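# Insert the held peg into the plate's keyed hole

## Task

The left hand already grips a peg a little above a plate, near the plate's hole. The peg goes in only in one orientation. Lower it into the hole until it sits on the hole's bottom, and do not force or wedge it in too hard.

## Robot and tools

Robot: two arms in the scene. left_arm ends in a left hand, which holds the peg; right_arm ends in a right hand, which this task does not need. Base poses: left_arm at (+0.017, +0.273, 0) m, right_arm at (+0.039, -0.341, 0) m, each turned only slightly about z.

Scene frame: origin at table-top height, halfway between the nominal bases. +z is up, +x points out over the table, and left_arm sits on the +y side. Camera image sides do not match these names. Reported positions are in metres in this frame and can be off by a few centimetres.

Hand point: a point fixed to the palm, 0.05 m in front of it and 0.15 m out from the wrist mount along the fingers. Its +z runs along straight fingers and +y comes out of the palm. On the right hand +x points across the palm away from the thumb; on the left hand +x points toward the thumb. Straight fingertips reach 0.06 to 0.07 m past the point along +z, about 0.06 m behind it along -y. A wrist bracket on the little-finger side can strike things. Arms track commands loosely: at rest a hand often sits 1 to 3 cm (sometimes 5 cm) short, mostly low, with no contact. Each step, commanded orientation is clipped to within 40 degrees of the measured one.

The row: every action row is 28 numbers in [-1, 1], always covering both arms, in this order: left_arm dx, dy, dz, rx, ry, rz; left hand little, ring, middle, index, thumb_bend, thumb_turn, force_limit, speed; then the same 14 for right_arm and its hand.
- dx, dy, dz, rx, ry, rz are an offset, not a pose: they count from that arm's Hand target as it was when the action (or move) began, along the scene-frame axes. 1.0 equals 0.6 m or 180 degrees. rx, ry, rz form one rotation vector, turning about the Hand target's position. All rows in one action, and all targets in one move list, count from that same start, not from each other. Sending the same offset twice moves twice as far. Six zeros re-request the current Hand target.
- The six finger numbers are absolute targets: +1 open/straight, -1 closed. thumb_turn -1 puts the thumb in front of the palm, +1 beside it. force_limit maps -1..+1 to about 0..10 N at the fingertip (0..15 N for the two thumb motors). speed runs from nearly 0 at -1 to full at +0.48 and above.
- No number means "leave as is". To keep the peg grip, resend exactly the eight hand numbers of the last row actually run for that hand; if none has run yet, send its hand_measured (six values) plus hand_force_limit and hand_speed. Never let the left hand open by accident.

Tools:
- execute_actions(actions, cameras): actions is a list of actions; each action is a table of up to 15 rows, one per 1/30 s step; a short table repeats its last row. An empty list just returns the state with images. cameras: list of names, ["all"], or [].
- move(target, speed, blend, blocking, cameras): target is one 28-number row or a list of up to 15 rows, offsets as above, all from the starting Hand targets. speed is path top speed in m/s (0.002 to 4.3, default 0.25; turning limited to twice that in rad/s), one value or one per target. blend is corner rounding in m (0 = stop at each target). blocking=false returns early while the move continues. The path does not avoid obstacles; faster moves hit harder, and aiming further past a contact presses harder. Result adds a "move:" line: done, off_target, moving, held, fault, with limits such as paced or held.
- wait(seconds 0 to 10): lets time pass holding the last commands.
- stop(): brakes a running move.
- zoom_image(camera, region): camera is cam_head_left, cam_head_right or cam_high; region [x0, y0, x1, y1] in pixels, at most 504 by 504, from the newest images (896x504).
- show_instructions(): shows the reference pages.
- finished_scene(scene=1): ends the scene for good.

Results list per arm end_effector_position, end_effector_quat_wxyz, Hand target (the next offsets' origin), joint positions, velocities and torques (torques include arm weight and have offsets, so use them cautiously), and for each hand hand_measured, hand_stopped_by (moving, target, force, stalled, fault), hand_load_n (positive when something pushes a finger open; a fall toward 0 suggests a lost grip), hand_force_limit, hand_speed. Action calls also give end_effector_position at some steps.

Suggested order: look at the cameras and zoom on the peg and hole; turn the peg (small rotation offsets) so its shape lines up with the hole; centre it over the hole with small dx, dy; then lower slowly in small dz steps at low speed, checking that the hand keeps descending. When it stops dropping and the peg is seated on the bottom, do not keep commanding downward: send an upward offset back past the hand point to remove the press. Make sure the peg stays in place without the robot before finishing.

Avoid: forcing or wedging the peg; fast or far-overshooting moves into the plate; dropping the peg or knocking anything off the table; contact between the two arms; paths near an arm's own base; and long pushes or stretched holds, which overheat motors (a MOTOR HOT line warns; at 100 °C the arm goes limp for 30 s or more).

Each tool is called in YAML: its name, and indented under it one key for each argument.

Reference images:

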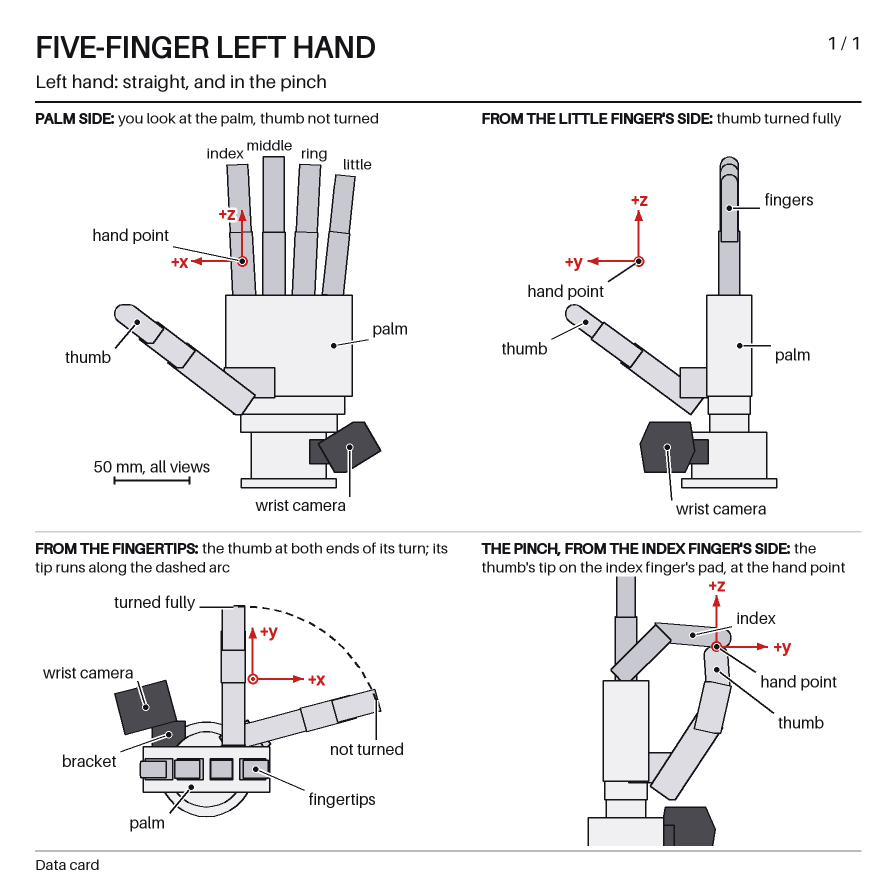

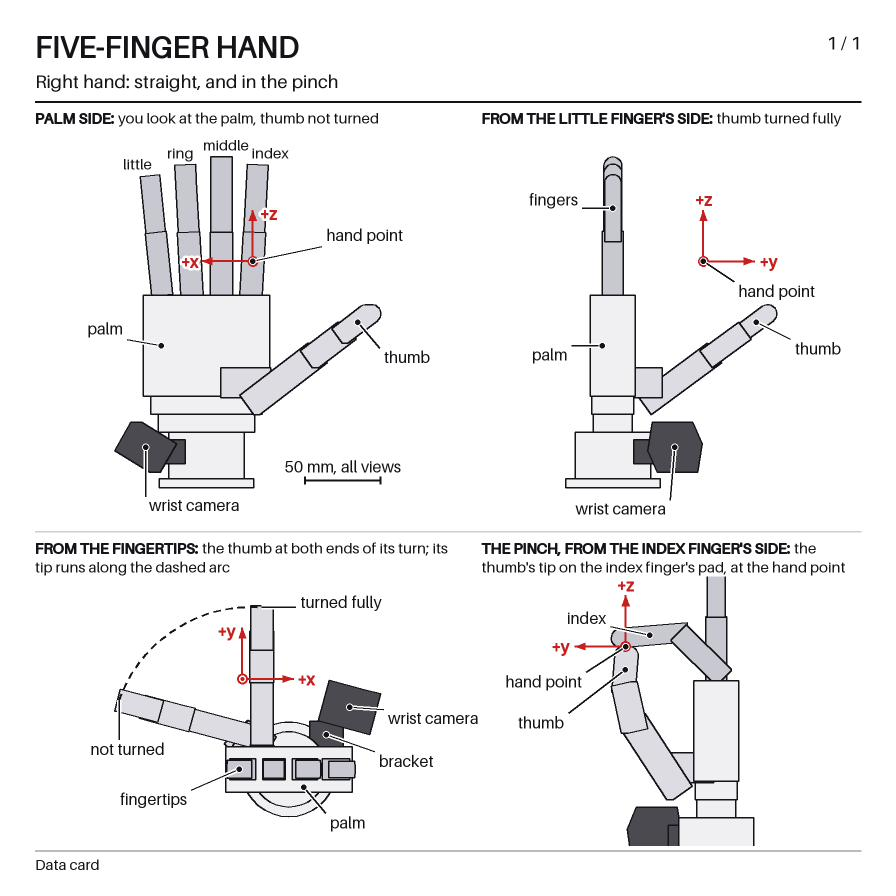

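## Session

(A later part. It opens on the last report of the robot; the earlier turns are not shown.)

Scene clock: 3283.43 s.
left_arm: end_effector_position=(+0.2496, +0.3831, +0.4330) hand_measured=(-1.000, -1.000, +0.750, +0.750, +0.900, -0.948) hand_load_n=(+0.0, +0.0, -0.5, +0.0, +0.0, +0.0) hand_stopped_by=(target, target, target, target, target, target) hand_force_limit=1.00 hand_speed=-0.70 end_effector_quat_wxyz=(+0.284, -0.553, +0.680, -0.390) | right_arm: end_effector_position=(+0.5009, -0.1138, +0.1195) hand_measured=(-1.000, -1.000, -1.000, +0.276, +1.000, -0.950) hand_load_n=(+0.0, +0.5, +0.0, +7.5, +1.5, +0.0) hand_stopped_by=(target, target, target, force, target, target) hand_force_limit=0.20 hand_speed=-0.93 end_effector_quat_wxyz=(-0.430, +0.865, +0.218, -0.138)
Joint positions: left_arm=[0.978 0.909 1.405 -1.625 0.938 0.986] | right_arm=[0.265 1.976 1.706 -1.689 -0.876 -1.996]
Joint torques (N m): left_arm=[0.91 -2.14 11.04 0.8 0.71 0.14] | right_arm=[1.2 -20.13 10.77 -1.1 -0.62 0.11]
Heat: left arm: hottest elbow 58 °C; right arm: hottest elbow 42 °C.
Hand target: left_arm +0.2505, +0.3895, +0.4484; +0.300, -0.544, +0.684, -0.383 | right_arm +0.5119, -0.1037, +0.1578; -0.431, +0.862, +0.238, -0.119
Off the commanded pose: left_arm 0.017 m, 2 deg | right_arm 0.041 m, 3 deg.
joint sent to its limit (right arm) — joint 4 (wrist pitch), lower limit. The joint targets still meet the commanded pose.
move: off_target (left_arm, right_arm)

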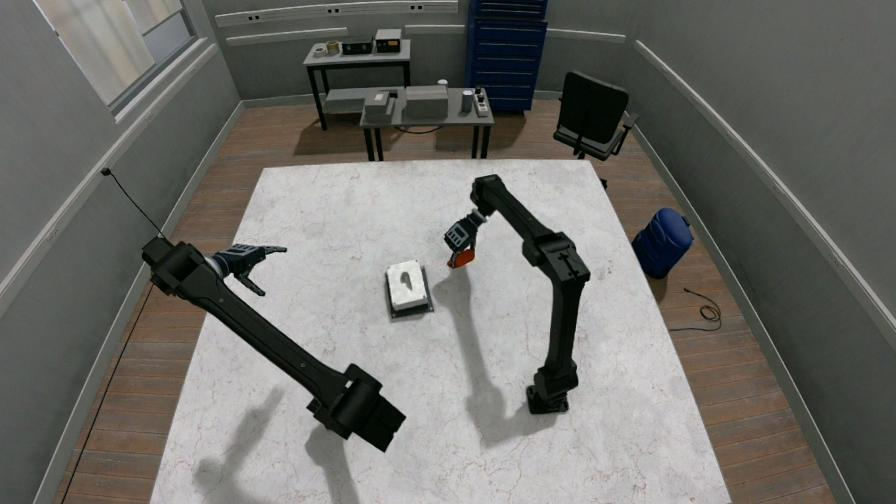

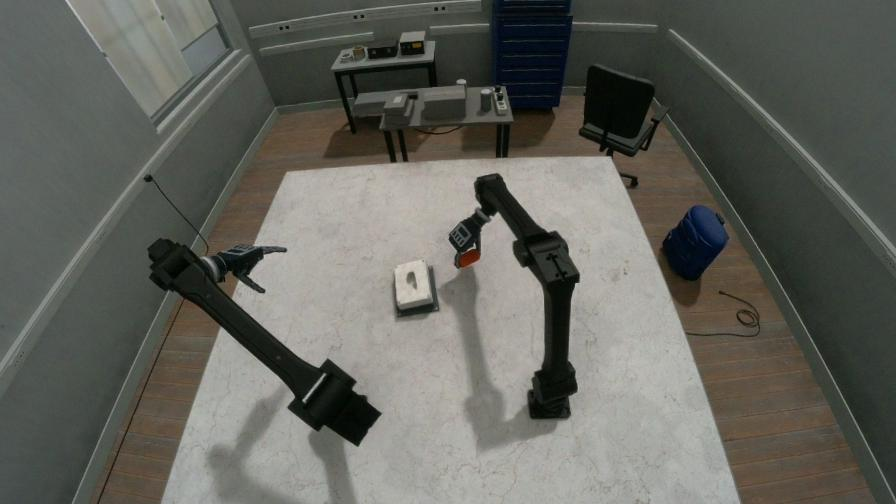

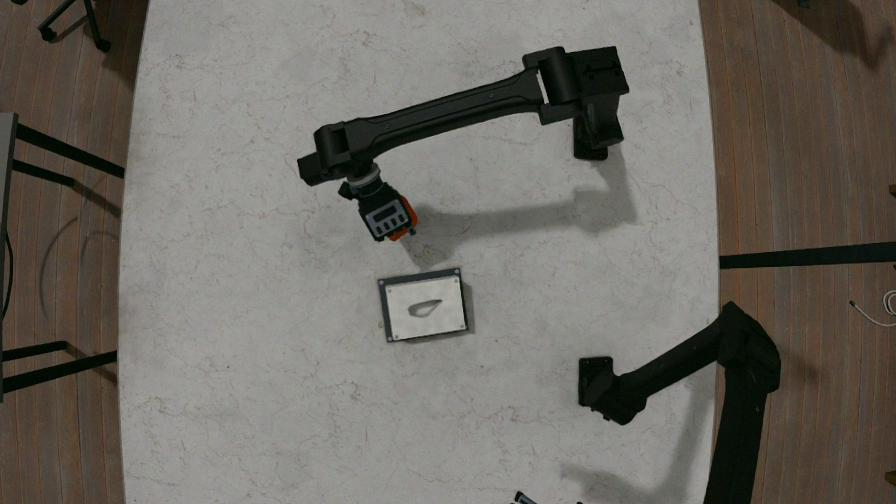

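move:
  target: [0,0,0,0,0,0,-1,-1,0.75,0.75,0.9,-0.948,1.0,-0.7,-0.012,-0.005,-0.12,0,0,0,-1,-1,-1,0.05,1,-0.95,0.2,-0.93]
  speed: 0.06
  cameras: ["all"]

zoom_image:
  camera: "cam_high"
  region: [340, 180, 450, 270]

zoom_image:
  camera: "cam_head_left"
  region: [430, 200, 510, 290]

Scene clock: 3304.57 s.
left_arm: end_effector_position=(+0.2496, +0.3831, +0.4330) hand_measured=(-1.000, -1.000, +0.750, +0.750, +0.900, -0.948) hand_load_n=(+0.0, +0.0, +0.0, +0.0, -0.5, +0.0) hand_stopped_by=(target, target, target, target, target, target) hand_force_limit=1.00 hand_speed=-0.70 end_effector_quat_wxyz=(+0.284, -0.553, +0.680, -0.390) | right_arm: end_effector_position=(+0.5024, -0.1135, +0.0862) hand_measured=(-1.000, -1.000, -1.000, +0.276, +1.000, -0.950) hand_load_n=(+0.0, +0.0, +0.0, +7.5, +1.5, +0.5) hand_stopped_by=(target, target, target, force, target, target) hand_force_limit=0.20 hand_speed=-0.93 end_effector_quat_wxyz=(-0.430, +0.865, +0.228, -0.123)
Joint positions: left_arm=[0.978 0.909 1.405 -1.625 0.938 0.986] | right_arm=[0.265 1.987 1.64 -1.584 -0.875 -2.006]
Joint torques (N m): left_arm=[0.91 -2.2 11.04 0.8 0.71 0.14] | right_arm=[0.97 -16.09 7.56 -0.23 -0.64 -0.09]
Heat: left arm: hottest elbow 58 °C; right arm: hottest elbow 43 °C.
Hand target: left_arm +0.2505, +0.3895, +0.4484; +0.300, -0.544, +0.684, -0.383 | right_arm +0.5048, -0.1067, +0.0860; -0.431, +0.862, +0.239, -0.119
Off the commanded pose: left_arm 0.017 m, 2 deg | right_arm 0.007 m, 1 deg.
move: off_target (left_arm)

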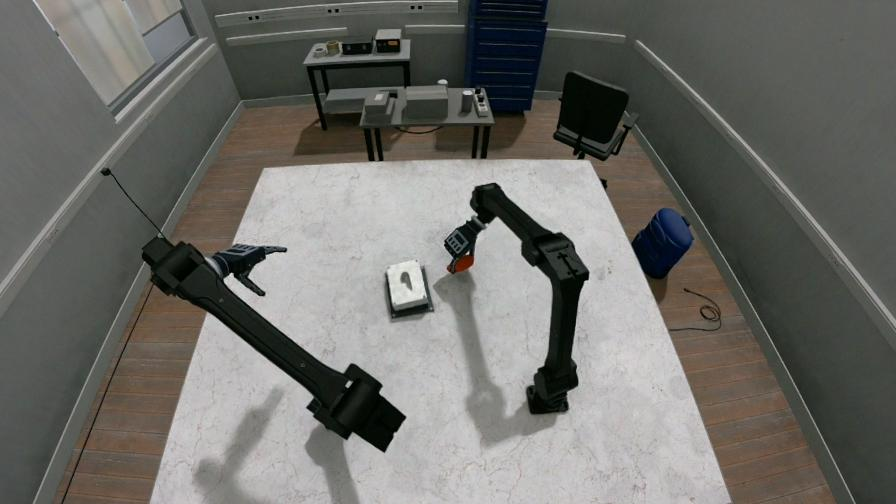

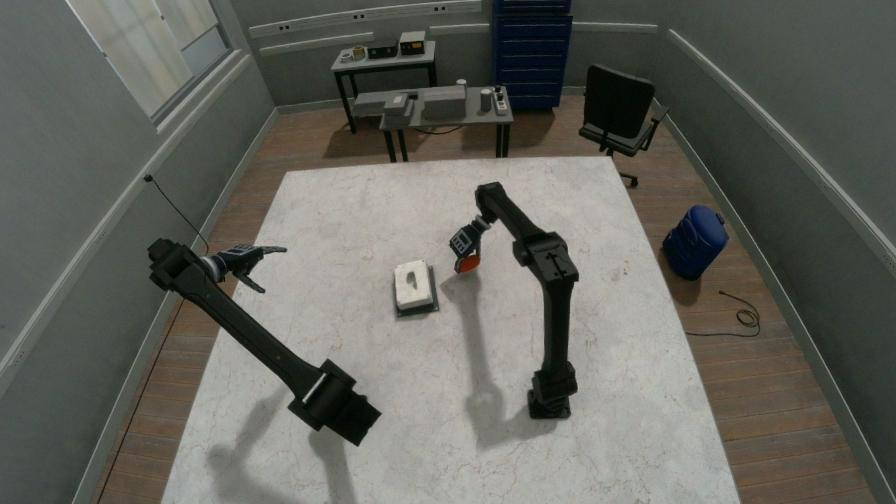

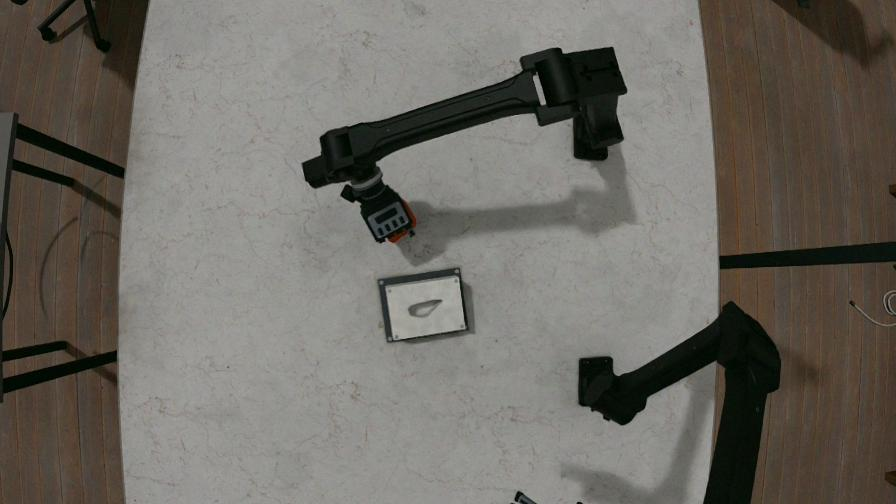

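Scaled by 4.582 from the camera's 896x504 image, which has a finer 1280x720 frame.

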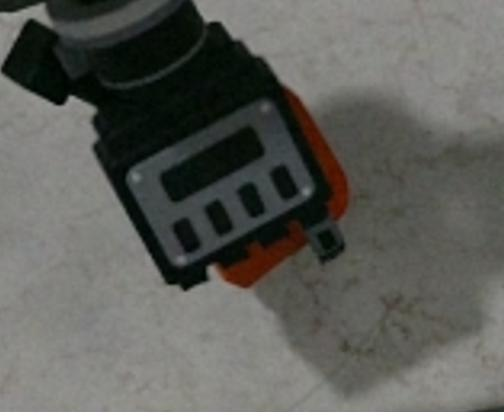

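Scaled by 5.600 from the camera's 896x504 image, which has a finer 1280x720 frame.

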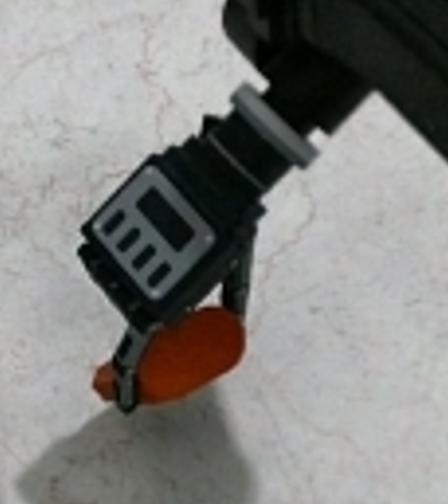

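move:
  target: [0,0,0,0,0,0,-1,-1,0.75,0.75,0.9,-0.948,1.0,-0.7,0,0,-0.025,0,0,0,-1,-1,-1,0.05,1,-0.95,0.2,-0.93]
  speed: 0.06
  cameras: ["all"]

zoom_image:
  camera: "cam_high"
  region: [340, 180, 450, 270]

zoom_image:
  camera: "cam_head_left"
  region: [430, 200, 510, 290]

Scene clock: 3310.73 s.
left_arm: end_effector_position=(+0.2496, +0.3831, +0.4330) hand_measured=(-1.000, -1.000, +0.750, +0.750, +0.900, -0.948) hand_load_n=(+0.0, +0.0, +0.0, +0.0, +0.0, +0.0) hand_stopped_by=(target, target, target, target, target, target) hand_force_limit=1.00 hand_speed=-0.70 end_effector_quat_wxyz=(+0.284, -0.553, +0.680, -0.390) | right_arm: end_effector_position=(+0.5024, -0.1135, +0.0713) hand_measured=(-1.000, -1.000, -1.000, +0.276, +1.000, -0.950) hand_load_n=(+0.0, +0.0, +0.0, +7.5, +1.5, +0.0) hand_stopped_by=(target, target, target, force, target, target) hand_force_limit=0.20 hand_speed=-0.93 end_effector_quat_wxyz=(-0.430, +0.865, +0.229, -0.123)
Joint positions: left_arm=[0.978 0.909 1.405 -1.625 0.938 0.986] | right_arm=[0.265 2.001 1.621 -1.551 -0.875 -2.007]
Joint torques (N m): left_arm=[0.91 -2.14 11.04 0.8 0.7 0.14] | right_arm=[0.97 -16.79 7.45 -0.18 -0.63 -0.09]
Heat: left arm: hottest elbow 58 °C; right arm: hottest elbow 43 °C.
Hand target: left_arm +0.2505, +0.3895, +0.4484; +0.300, -0.544, +0.684, -0.383 | right_arm +0.5047, -0.1067, +0.0709; -0.431, +0.862, +0.239, -0.119
Off the commanded pose: left_arm 0.017 m, 2 deg | right_arm 0.007 m, 1 deg.
move: off_target (left_arm)

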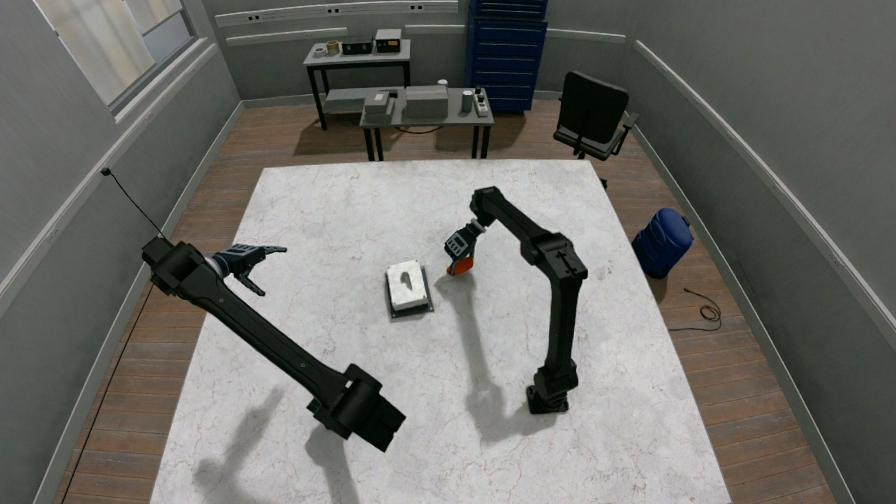

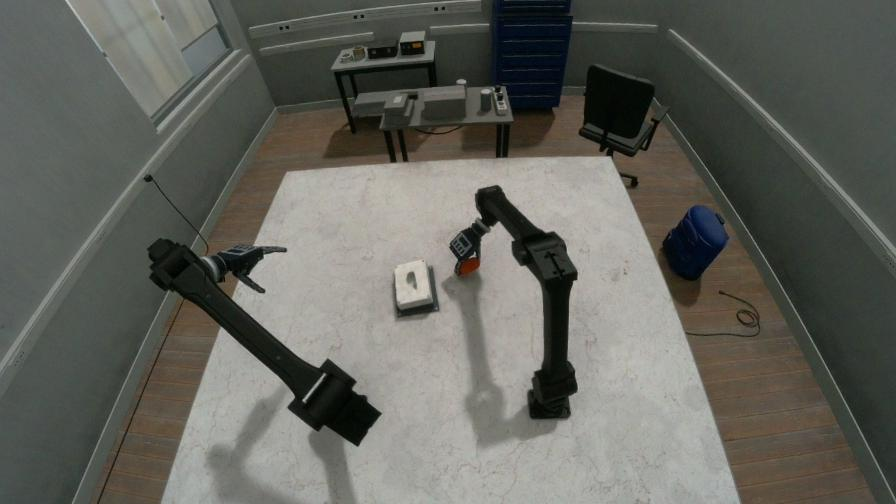

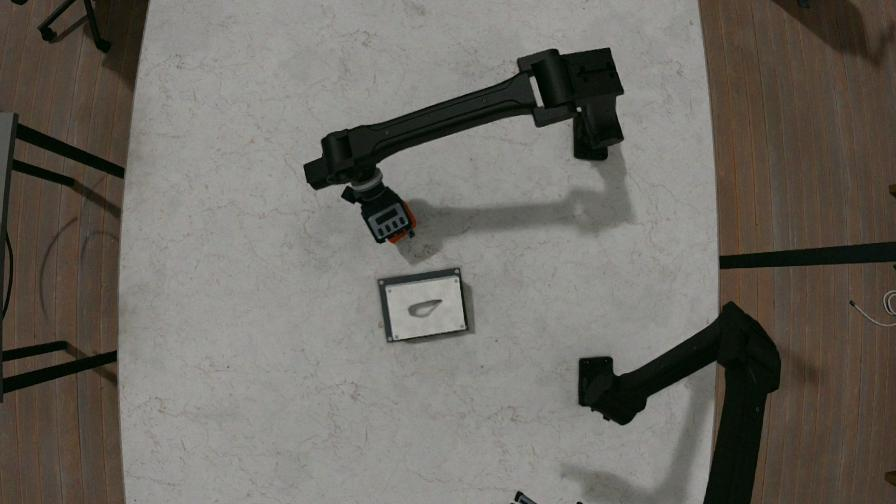

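Scaled by 4.582 from the camera's 896x504 image, which has a finer 1280x720 frame.

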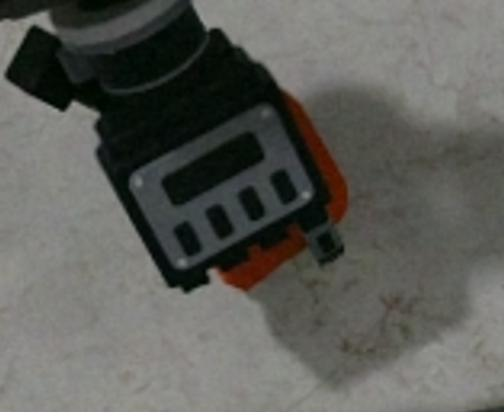

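Scaled by 5.600 from the camera's 896x504 image, which has a finer 1280x720 frame.

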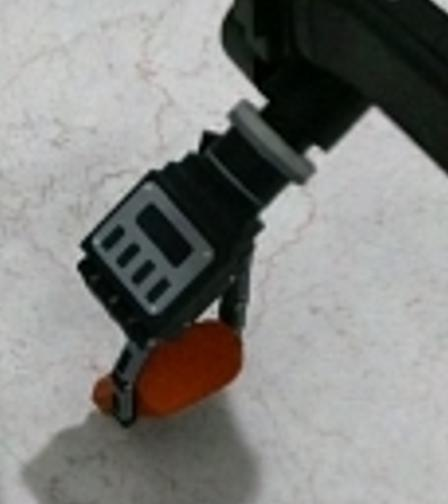

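move:
  target:
    - [0,0,0,0,0,0,-1,-1,0.75,0.75,0.9,-0.948,1.0,-0.7,0,0,-0.012,0,0,0,-1,-1,-1,0.05,1,-0.95,0.2,-0.93]
    - [0,0,0,0,0,0,-1,-1,0.75,0.75,0.9,-0.948,1.0,-0.7,0.06,0.012,-0.012,0,0,0,-1,-1,-1,0.05,1,-0.95,0.2,-0.93]
  speed: 0.06
  cameras: ["all"]

zoom_image:
  camera: "cam_high"
  region: [340, 180, 450, 270]

zoom_image:
  camera: "cam_head_left"
  region: [430, 200, 510, 290]

Scene clock: 3317.07 s.
left_arm: end_effector_position=(+0.2496, +0.3831, +0.4330) hand_measured=(-1.000, -1.000, +0.750, +0.750, +0.900, -0.948) hand_load_n=(+0.0, +0.0, +0.0, +0.0, +0.0, +0.0) hand_stopped_by=(target, target, target, target, target, target) hand_force_limit=1.00 hand_speed=-0.70 end_effector_quat_wxyz=(+0.284, -0.553, +0.680, -0.390) | right_arm: end_effector_position=(+0.5271, -0.1071, +0.0547) hand_measured=(-1.000, -1.000, -1.000, +0.276, +1.000, -0.950) hand_load_n=(+0.0, +0.0, +0.0, +6.0, +1.0, -0.5) hand_stopped_by=(target, target, target, force, target, target) hand_force_limit=0.20 hand_speed=-0.93 end_effector_quat_wxyz=(-0.430, +0.864, +0.226, -0.130)
Joint positions: left_arm=[0.978 0.909 1.405 -1.625 0.938 0.986] | right_arm=[0.265 2.093 1.723 -1.579 -0.875 -2.011]
Joint torques (N m): left_arm=[0.97 -2.2 11.04 0.8 0.7 0.13] | right_arm=[0.73 -16.73 10.41 -1.14 -0.61 -0.1]
Heat: left arm: hottest elbow 58 °C; right arm: hottest elbow 43 °C.
Hand target: left_arm +0.2505, +0.3895, +0.4484; +0.300, -0.544, +0.684, -0.383 | right_arm +0.5407, -0.0995, +0.0636; -0.431, +0.862, +0.238, -0.119
Off the commanded pose: left_arm 0.017 m, 2 deg | right_arm 0.018 m, 2 deg.
move: off_target (left_arm, right_arm)

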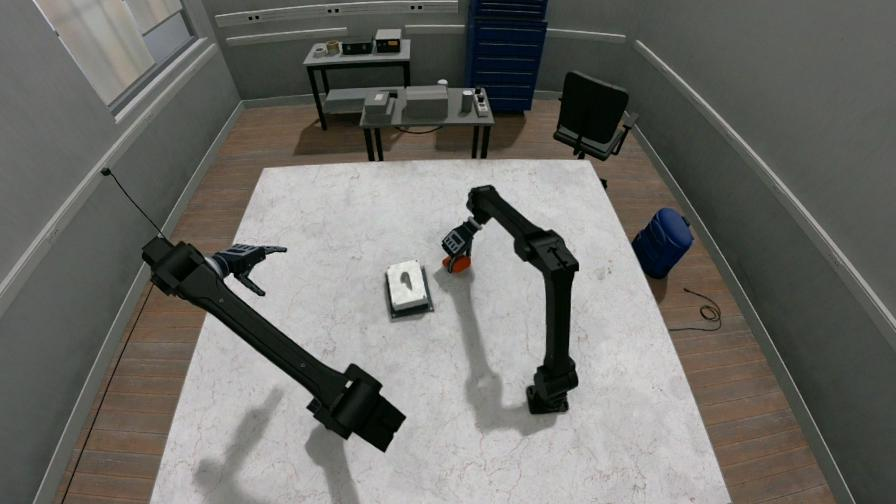

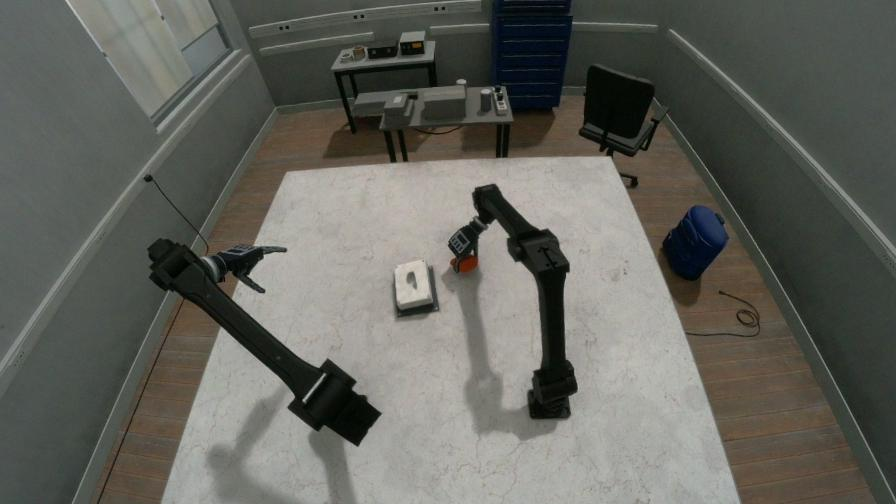

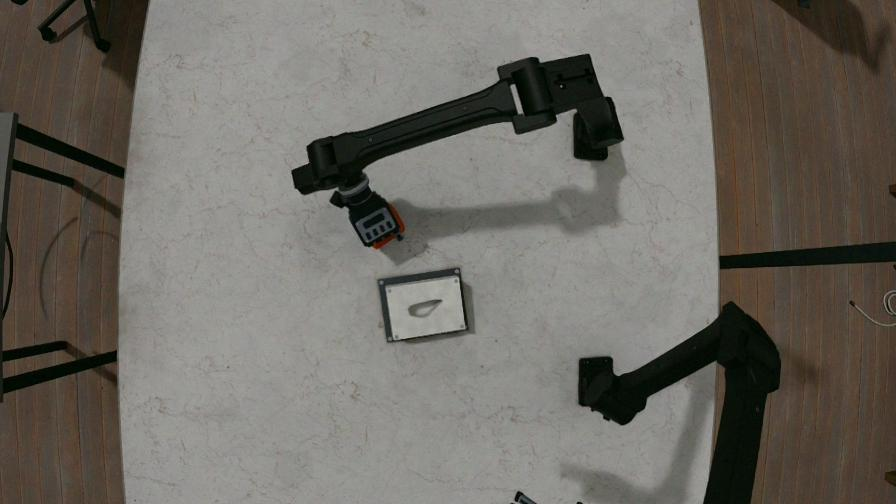

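Scaled by 4.582 from the camera's 896x504 image, which has a finer 1280x720 frame.

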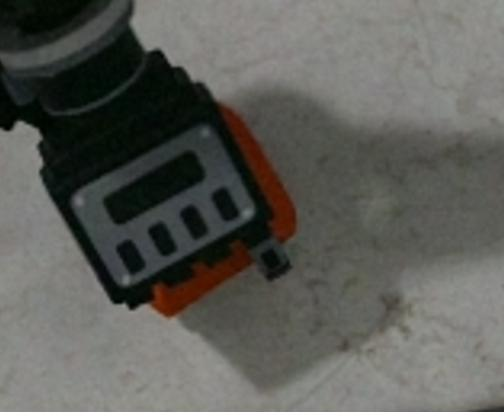

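Scaled by 5.600 from the camera's 896x504 image, which has a finer 1280x720 frame.

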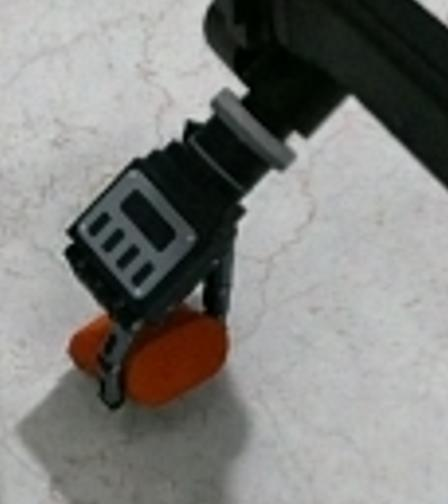

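move:
  target: [0,0,0,0,0,0,-1,-1,0.75,0.75,0.9,-0.948,1.0,-0.7,0,-0.01,0.1,0,0,0,-1,-1,-1,0.05,1,-0.95,0.2,-0.93]
  speed: 0.12
  cameras: ["all"]

zoom_image:
  camera: "cam_high"
  region: [340, 180, 450, 270]

zoom_image:
  camera: "cam_head_left"
  region: [430, 200, 510, 290]

Scene clock: 3328.67 s.
left_arm: end_effector_position=(+0.2496, +0.3831, +0.4330) hand_measured=(-1.000, -1.000, +0.750, +0.750, +0.900, -0.948) hand_load_n=(+0.0, +0.0, +0.0, +0.0, +0.0, +0.0) hand_stopped_by=(target, target, target, target, target, target) hand_force_limit=1.00 hand_speed=-0.70 end_effector_quat_wxyz=(+0.284, -0.553, +0.680, -0.390) | right_arm: end_effector_position=(+0.5225, -0.1092, +0.0805) hand_measured=(-1.000, -1.000, -1.000, +0.276, +1.000, -0.950) hand_load_n=(+0.0, +0.0, +0.0, +6.5, +1.5, +0.0) hand_stopped_by=(target, target, target, force, target, target) hand_force_limit=0.20 hand_speed=-0.93 end_effector_quat_wxyz=(-0.429, +0.863, +0.218, -0.153)
Joint positions: left_arm=[0.978 0.909 1.405 -1.625 0.938 0.986] | right_arm=[0.265 2.091 1.778 -1.688 -0.87 -2.016]
Joint torques (N m): left_arm=[0.91 -2.2 11.04 0.8 0.71 0.14] | right_arm=[0.03 -22.12 10.66 -1.24 -0.59 0]
Heat: left arm: hottest elbow 58 °C; right arm: hottest elbow 44 °C.
Hand target: left_arm +0.2505, +0.3895, +0.4484; +0.300, -0.544, +0.684, -0.383 | right_arm +0.5406, -0.1055, +0.1235; -0.431, +0.862, +0.238, -0.119
Off the commanded pose: left_arm 0.017 m, 2 deg | right_arm 0.047 m, 4 deg.
joint sent to its limit (right arm) — joint 4 (wrist pitch), lower limit. The joint targets still meet the commanded pose.
move: off_target (left_arm, right_arm)

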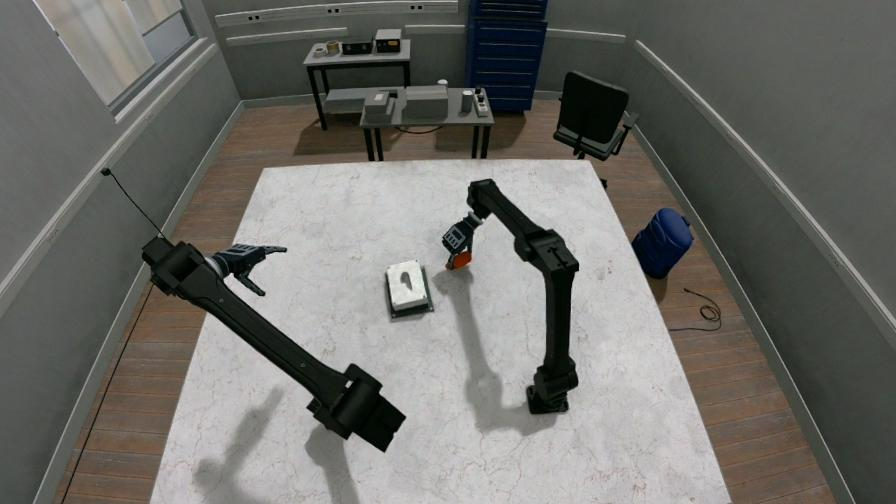

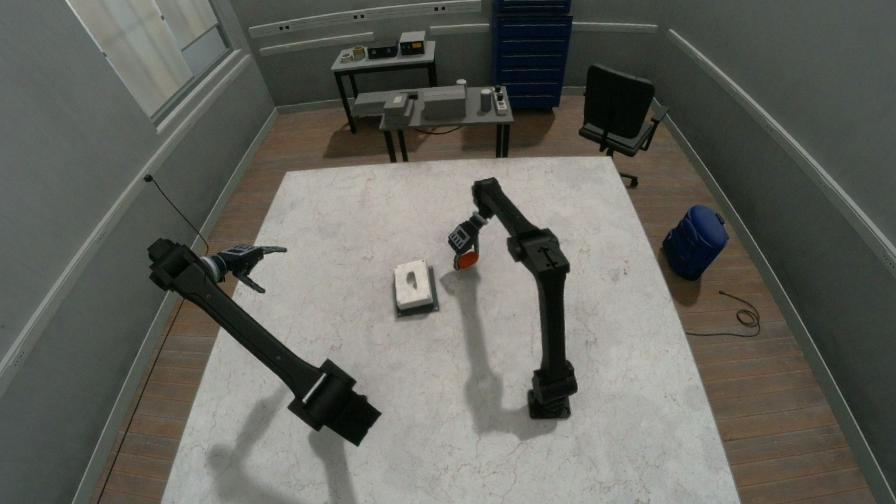

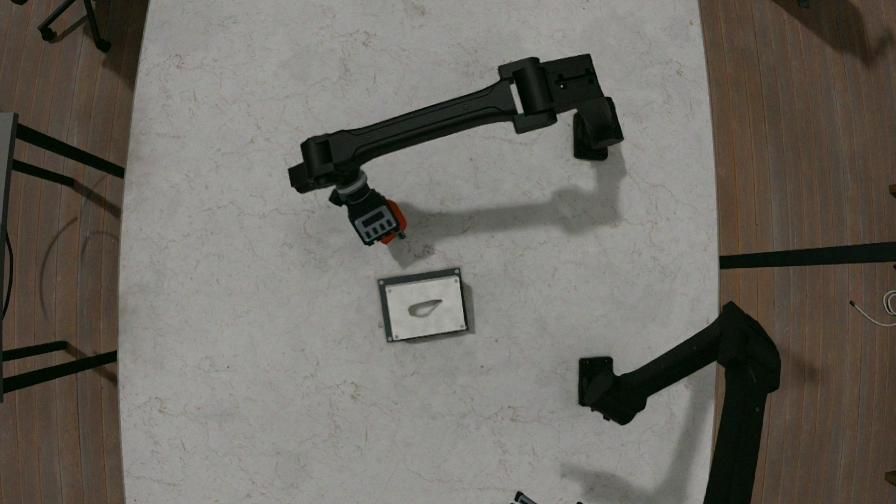

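Scaled by 4.582 from the camera's 896x504 image, which has a finer 1280x720 frame.

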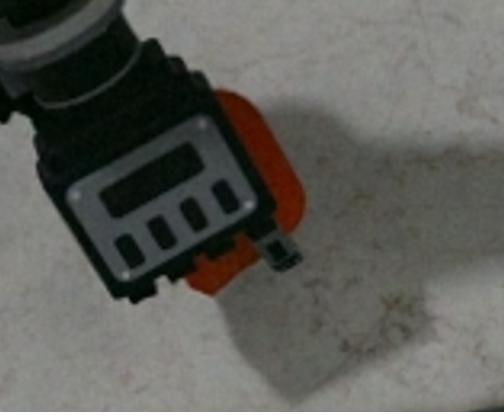

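Scaled by 5.600 from the camera's 896x504 image, which has a finer 1280x720 frame.

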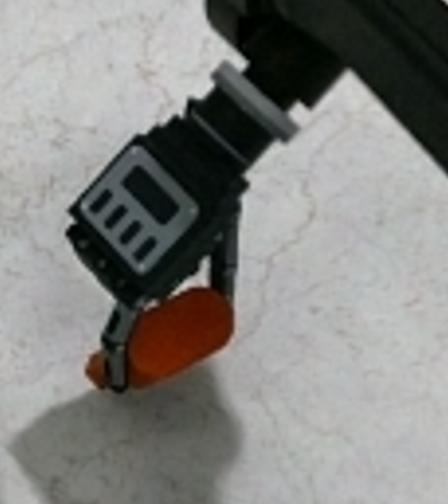

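move:
  target:
    - [0,0,0,0,0,0,-1,-1,0.75,0.75,0.9,-0.948,1.0,-0.7,-0.09,-0.01,0.06,0,0,0,-1,-1,-1,0.05,1,-0.95,0.2,-0.93]
    - [0,0,0,0,0,0,-1,-1,0.75,0.75,0.9,-0.948,1.0,-0.7,-0.09,-0.01,-0.05,0,0,0,-1,-1,-1,0.05,1,-0.95,0.2,-0.93]
  speed: 0.12
  cameras: ["all"]

zoom_image:
  camera: "cam_high"
  region: [360, 180, 470, 270]

zoom_image:
  camera: "cam_head_left"
  region: [430, 200, 510, 290]

Scene clock: 3350.23 s.
left_arm: end_effector_position=(+0.2496, +0.3831, +0.4330) hand_measured=(-1.000, -1.000, +0.750, +0.750, +0.900, -0.948) hand_load_n=(+0.0, +0.0, +0.0, +0.5, +0.0, +0.0) hand_stopped_by=(target, target, target, target, target, target) hand_force_limit=1.00 hand_speed=-0.70 end_effector_quat_wxyz=(+0.284, -0.553, +0.680, -0.390) | right_arm: end_effector_position=(+0.4848, -0.1189, +0.0928) hand_measured=(-1.000, -1.000, -1.000, +0.276, +1.000, -0.950) hand_load_n=(+0.0, +0.0, +0.0, +7.0, +1.0, +0.5) hand_stopped_by=(target, target, target, force, target, target) hand_force_limit=0.20 hand_speed=-0.93 end_effector_quat_wxyz=(-0.429, +0.864, +0.233, -0.122)
Joint positions: left_arm=[0.978 0.909 1.405 -1.625 0.938 0.986] | right_arm=[0.265 1.934 1.577 -1.575 -0.87 -2.016]
Joint torques (N m): left_arm=[0.91 -2.2 11.06 0.8 0.71 0.14] | right_arm=[0.91 -15.38 7.54 -0.17 -0.81 0]
Heat: left arm: hottest elbow 58 °C; right arm: hottest elbow 45 °C.
Hand target: left_arm +0.2505, +0.3895, +0.4484; +0.300, -0.544, +0.684, -0.383 | right_arm +0.4867, -0.1115, +0.0936; -0.431, +0.862, +0.238, -0.119
Off the commanded pose: left_arm 0.017 m, 2 deg | right_arm 0.008 m, 1 deg.
move: off_target (left_arm)

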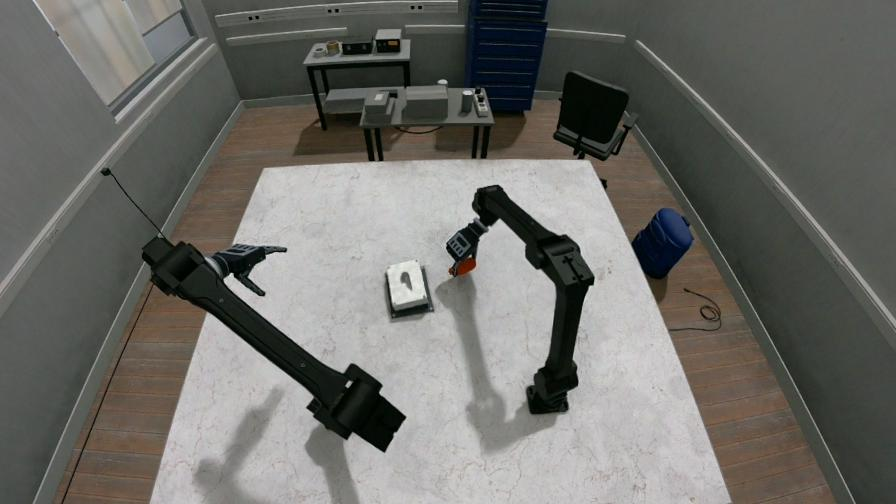

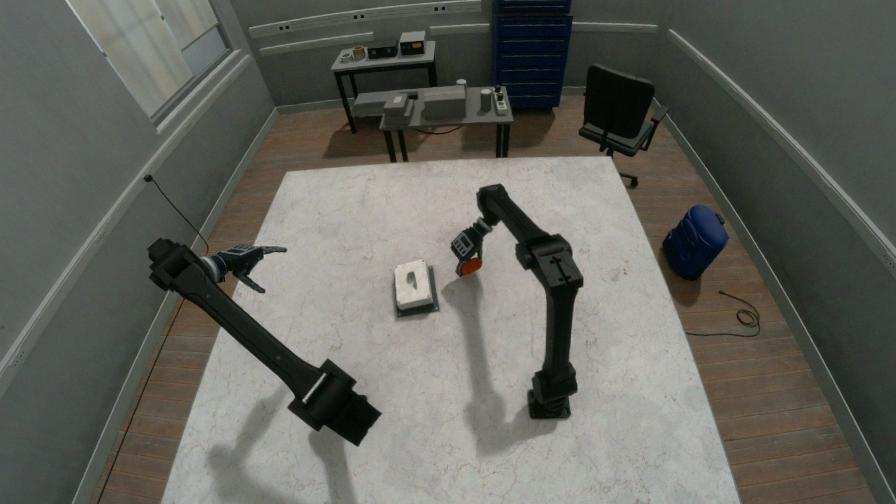

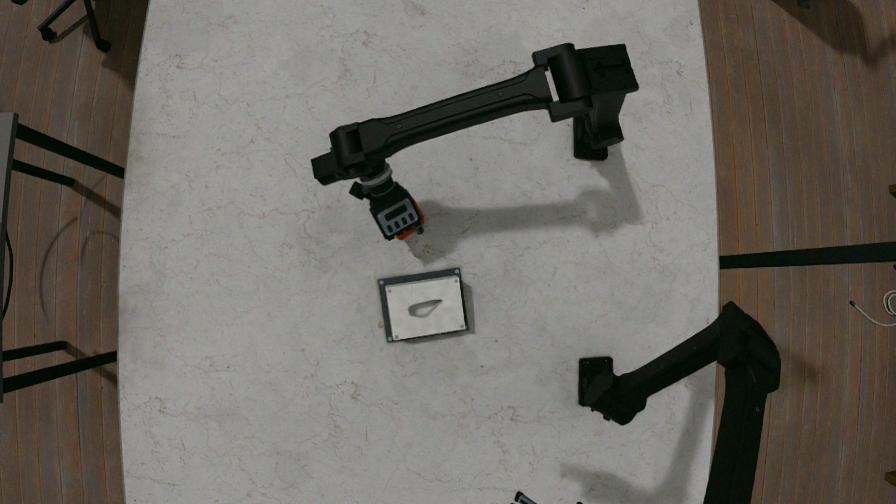

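Scaled by 4.582 from the camera's 896x504 image, which has a finer 1280x720 frame.

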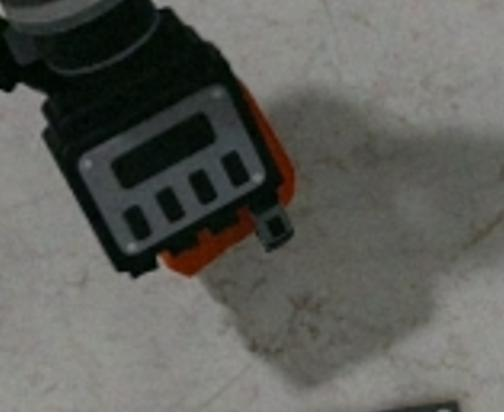

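Scaled by 5.600 from the camera's 896x504 image, which has a finer 1280x720 frame.

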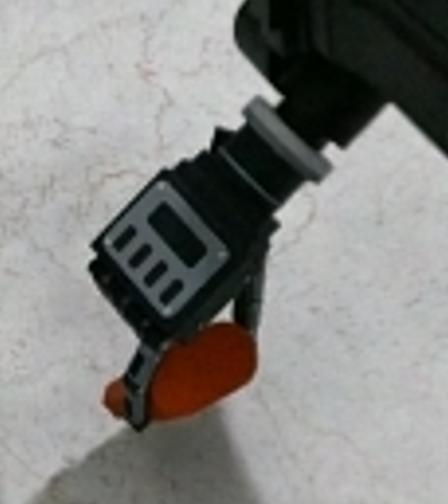

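move:
  target: [0,0,0,0,0,0,-1,-1,0.75,0.75,0.9,-0.948,1.0,-0.7,0,0,-0.03,0,0,0,-1,-1,-1,0.05,1,-0.95,0.2,-0.93]
  speed: 0.08
  cameras: ["all"]

zoom_image:
  camera: "cam_high"
  region: [360, 180, 470, 270]

zoom_image:
  camera: "cam_head_left"
  region: [430, 200, 510, 290]

Scene clock: 3354.90 s.
left_arm: end_effector_position=(+0.2496, +0.3831, +0.4330) hand_measured=(-1.000, -1.000, +0.750, +0.750, +0.900, -0.948) hand_load_n=(-0.5, +0.0, +0.0, +0.0, +0.0, +0.0) hand_stopped_by=(target, target, target, target, target, target) hand_force_limit=1.00 hand_speed=-0.70 end_effector_quat_wxyz=(+0.284, -0.553, +0.680, -0.390) | right_arm: end_effector_position=(+0.4849, -0.1189, +0.0750) hand_measured=(-1.000, -1.000, -1.000, +0.276, +1.000, -0.950) hand_load_n=(+0.0, +0.0, +0.0, +7.0, +1.5, +0.5) hand_stopped_by=(target, target, target, force, target, target) hand_force_limit=0.20 hand_speed=-0.93 end_effector_quat_wxyz=(-0.429, +0.864, +0.233, -0.122)
Joint positions: left_arm=[0.978 0.909 1.405 -1.625 0.938 0.986] | right_arm=[0.265 1.951 1.553 -1.534 -0.87 -2.016]
Joint torques (N m): left_arm=[0.91 -2.14 11.04 0.8 0.7 0.14] | right_arm=[1.03 -15.56 7.51 -0.08 -0.81 0]
Heat: left arm: hottest elbow 58 °C; right arm: hottest elbow 45 °C.
Hand target: left_arm +0.2505, +0.3895, +0.4484; +0.300, -0.544, +0.684, -0.383 | right_arm +0.4867, -0.1115, +0.0757; -0.431, +0.862, +0.239, -0.119
Off the commanded pose: left_arm 0.017 m, 2 deg | right_arm 0.008 m, 1 deg.
move: off_target (left_arm)

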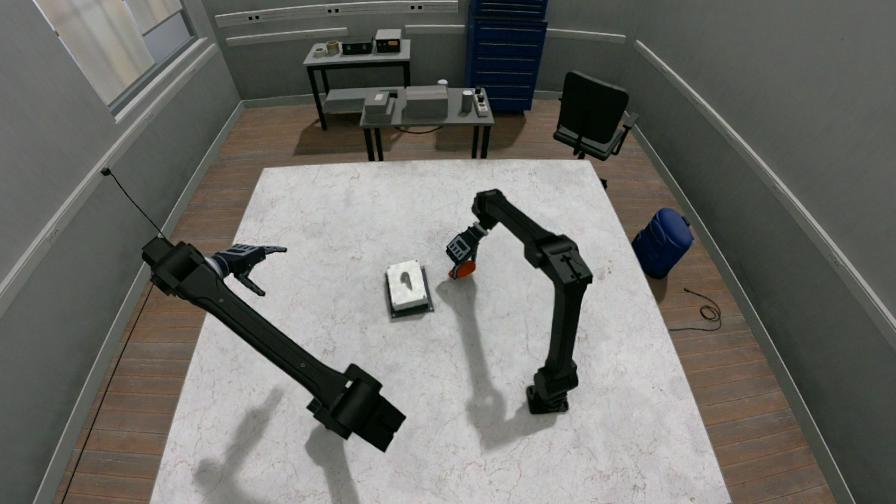

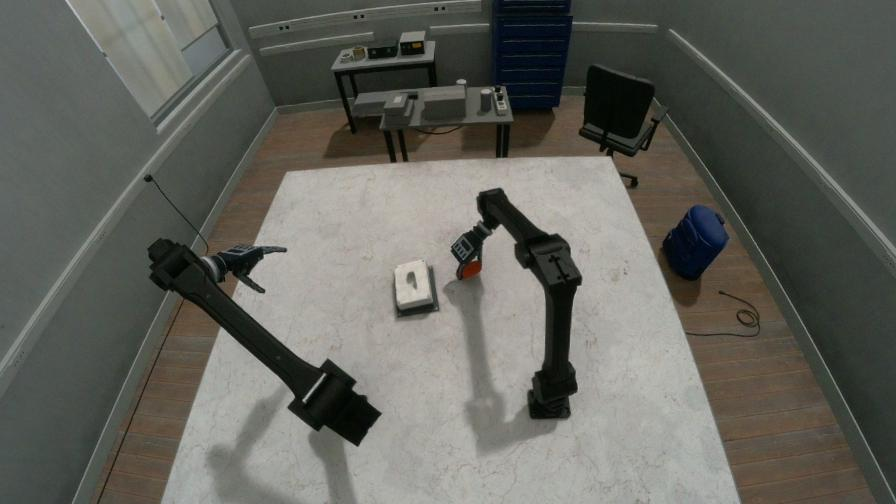

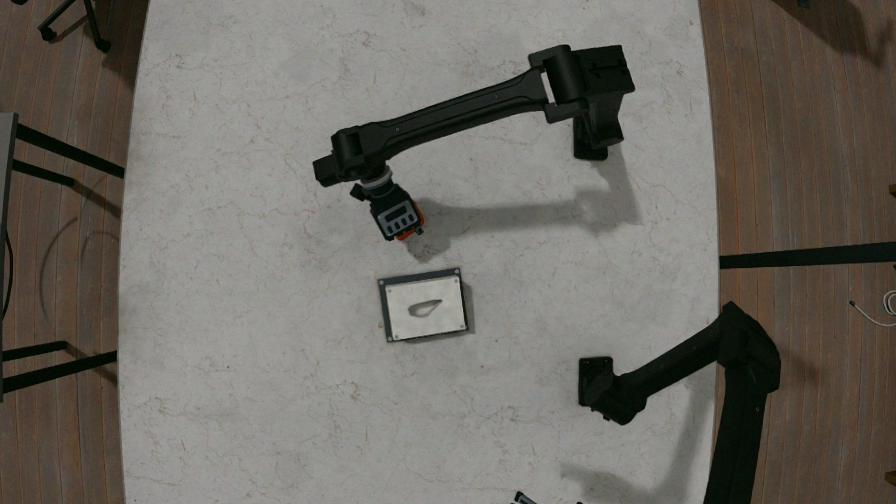

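Scaled by 4.582 from the camera's 896x504 image, which has a finer 1280x720 frame.

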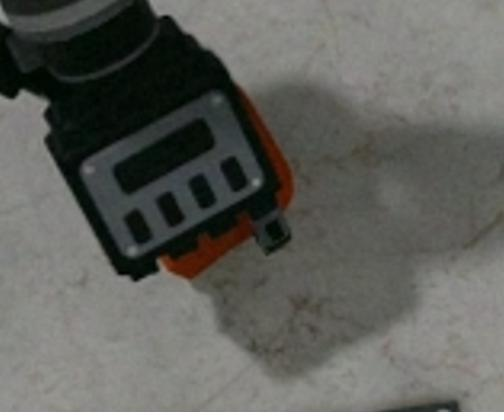

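Scaled by 5.600 from the camera's 896x504 image, which has a finer 1280x720 frame.

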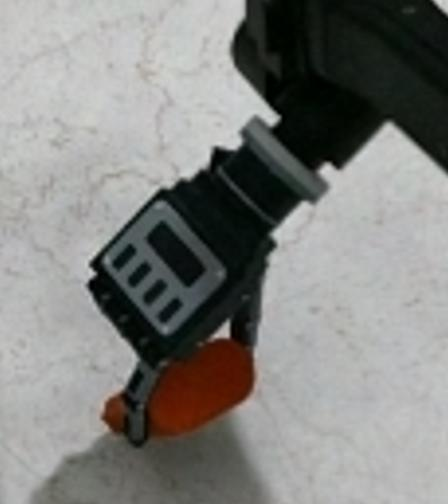

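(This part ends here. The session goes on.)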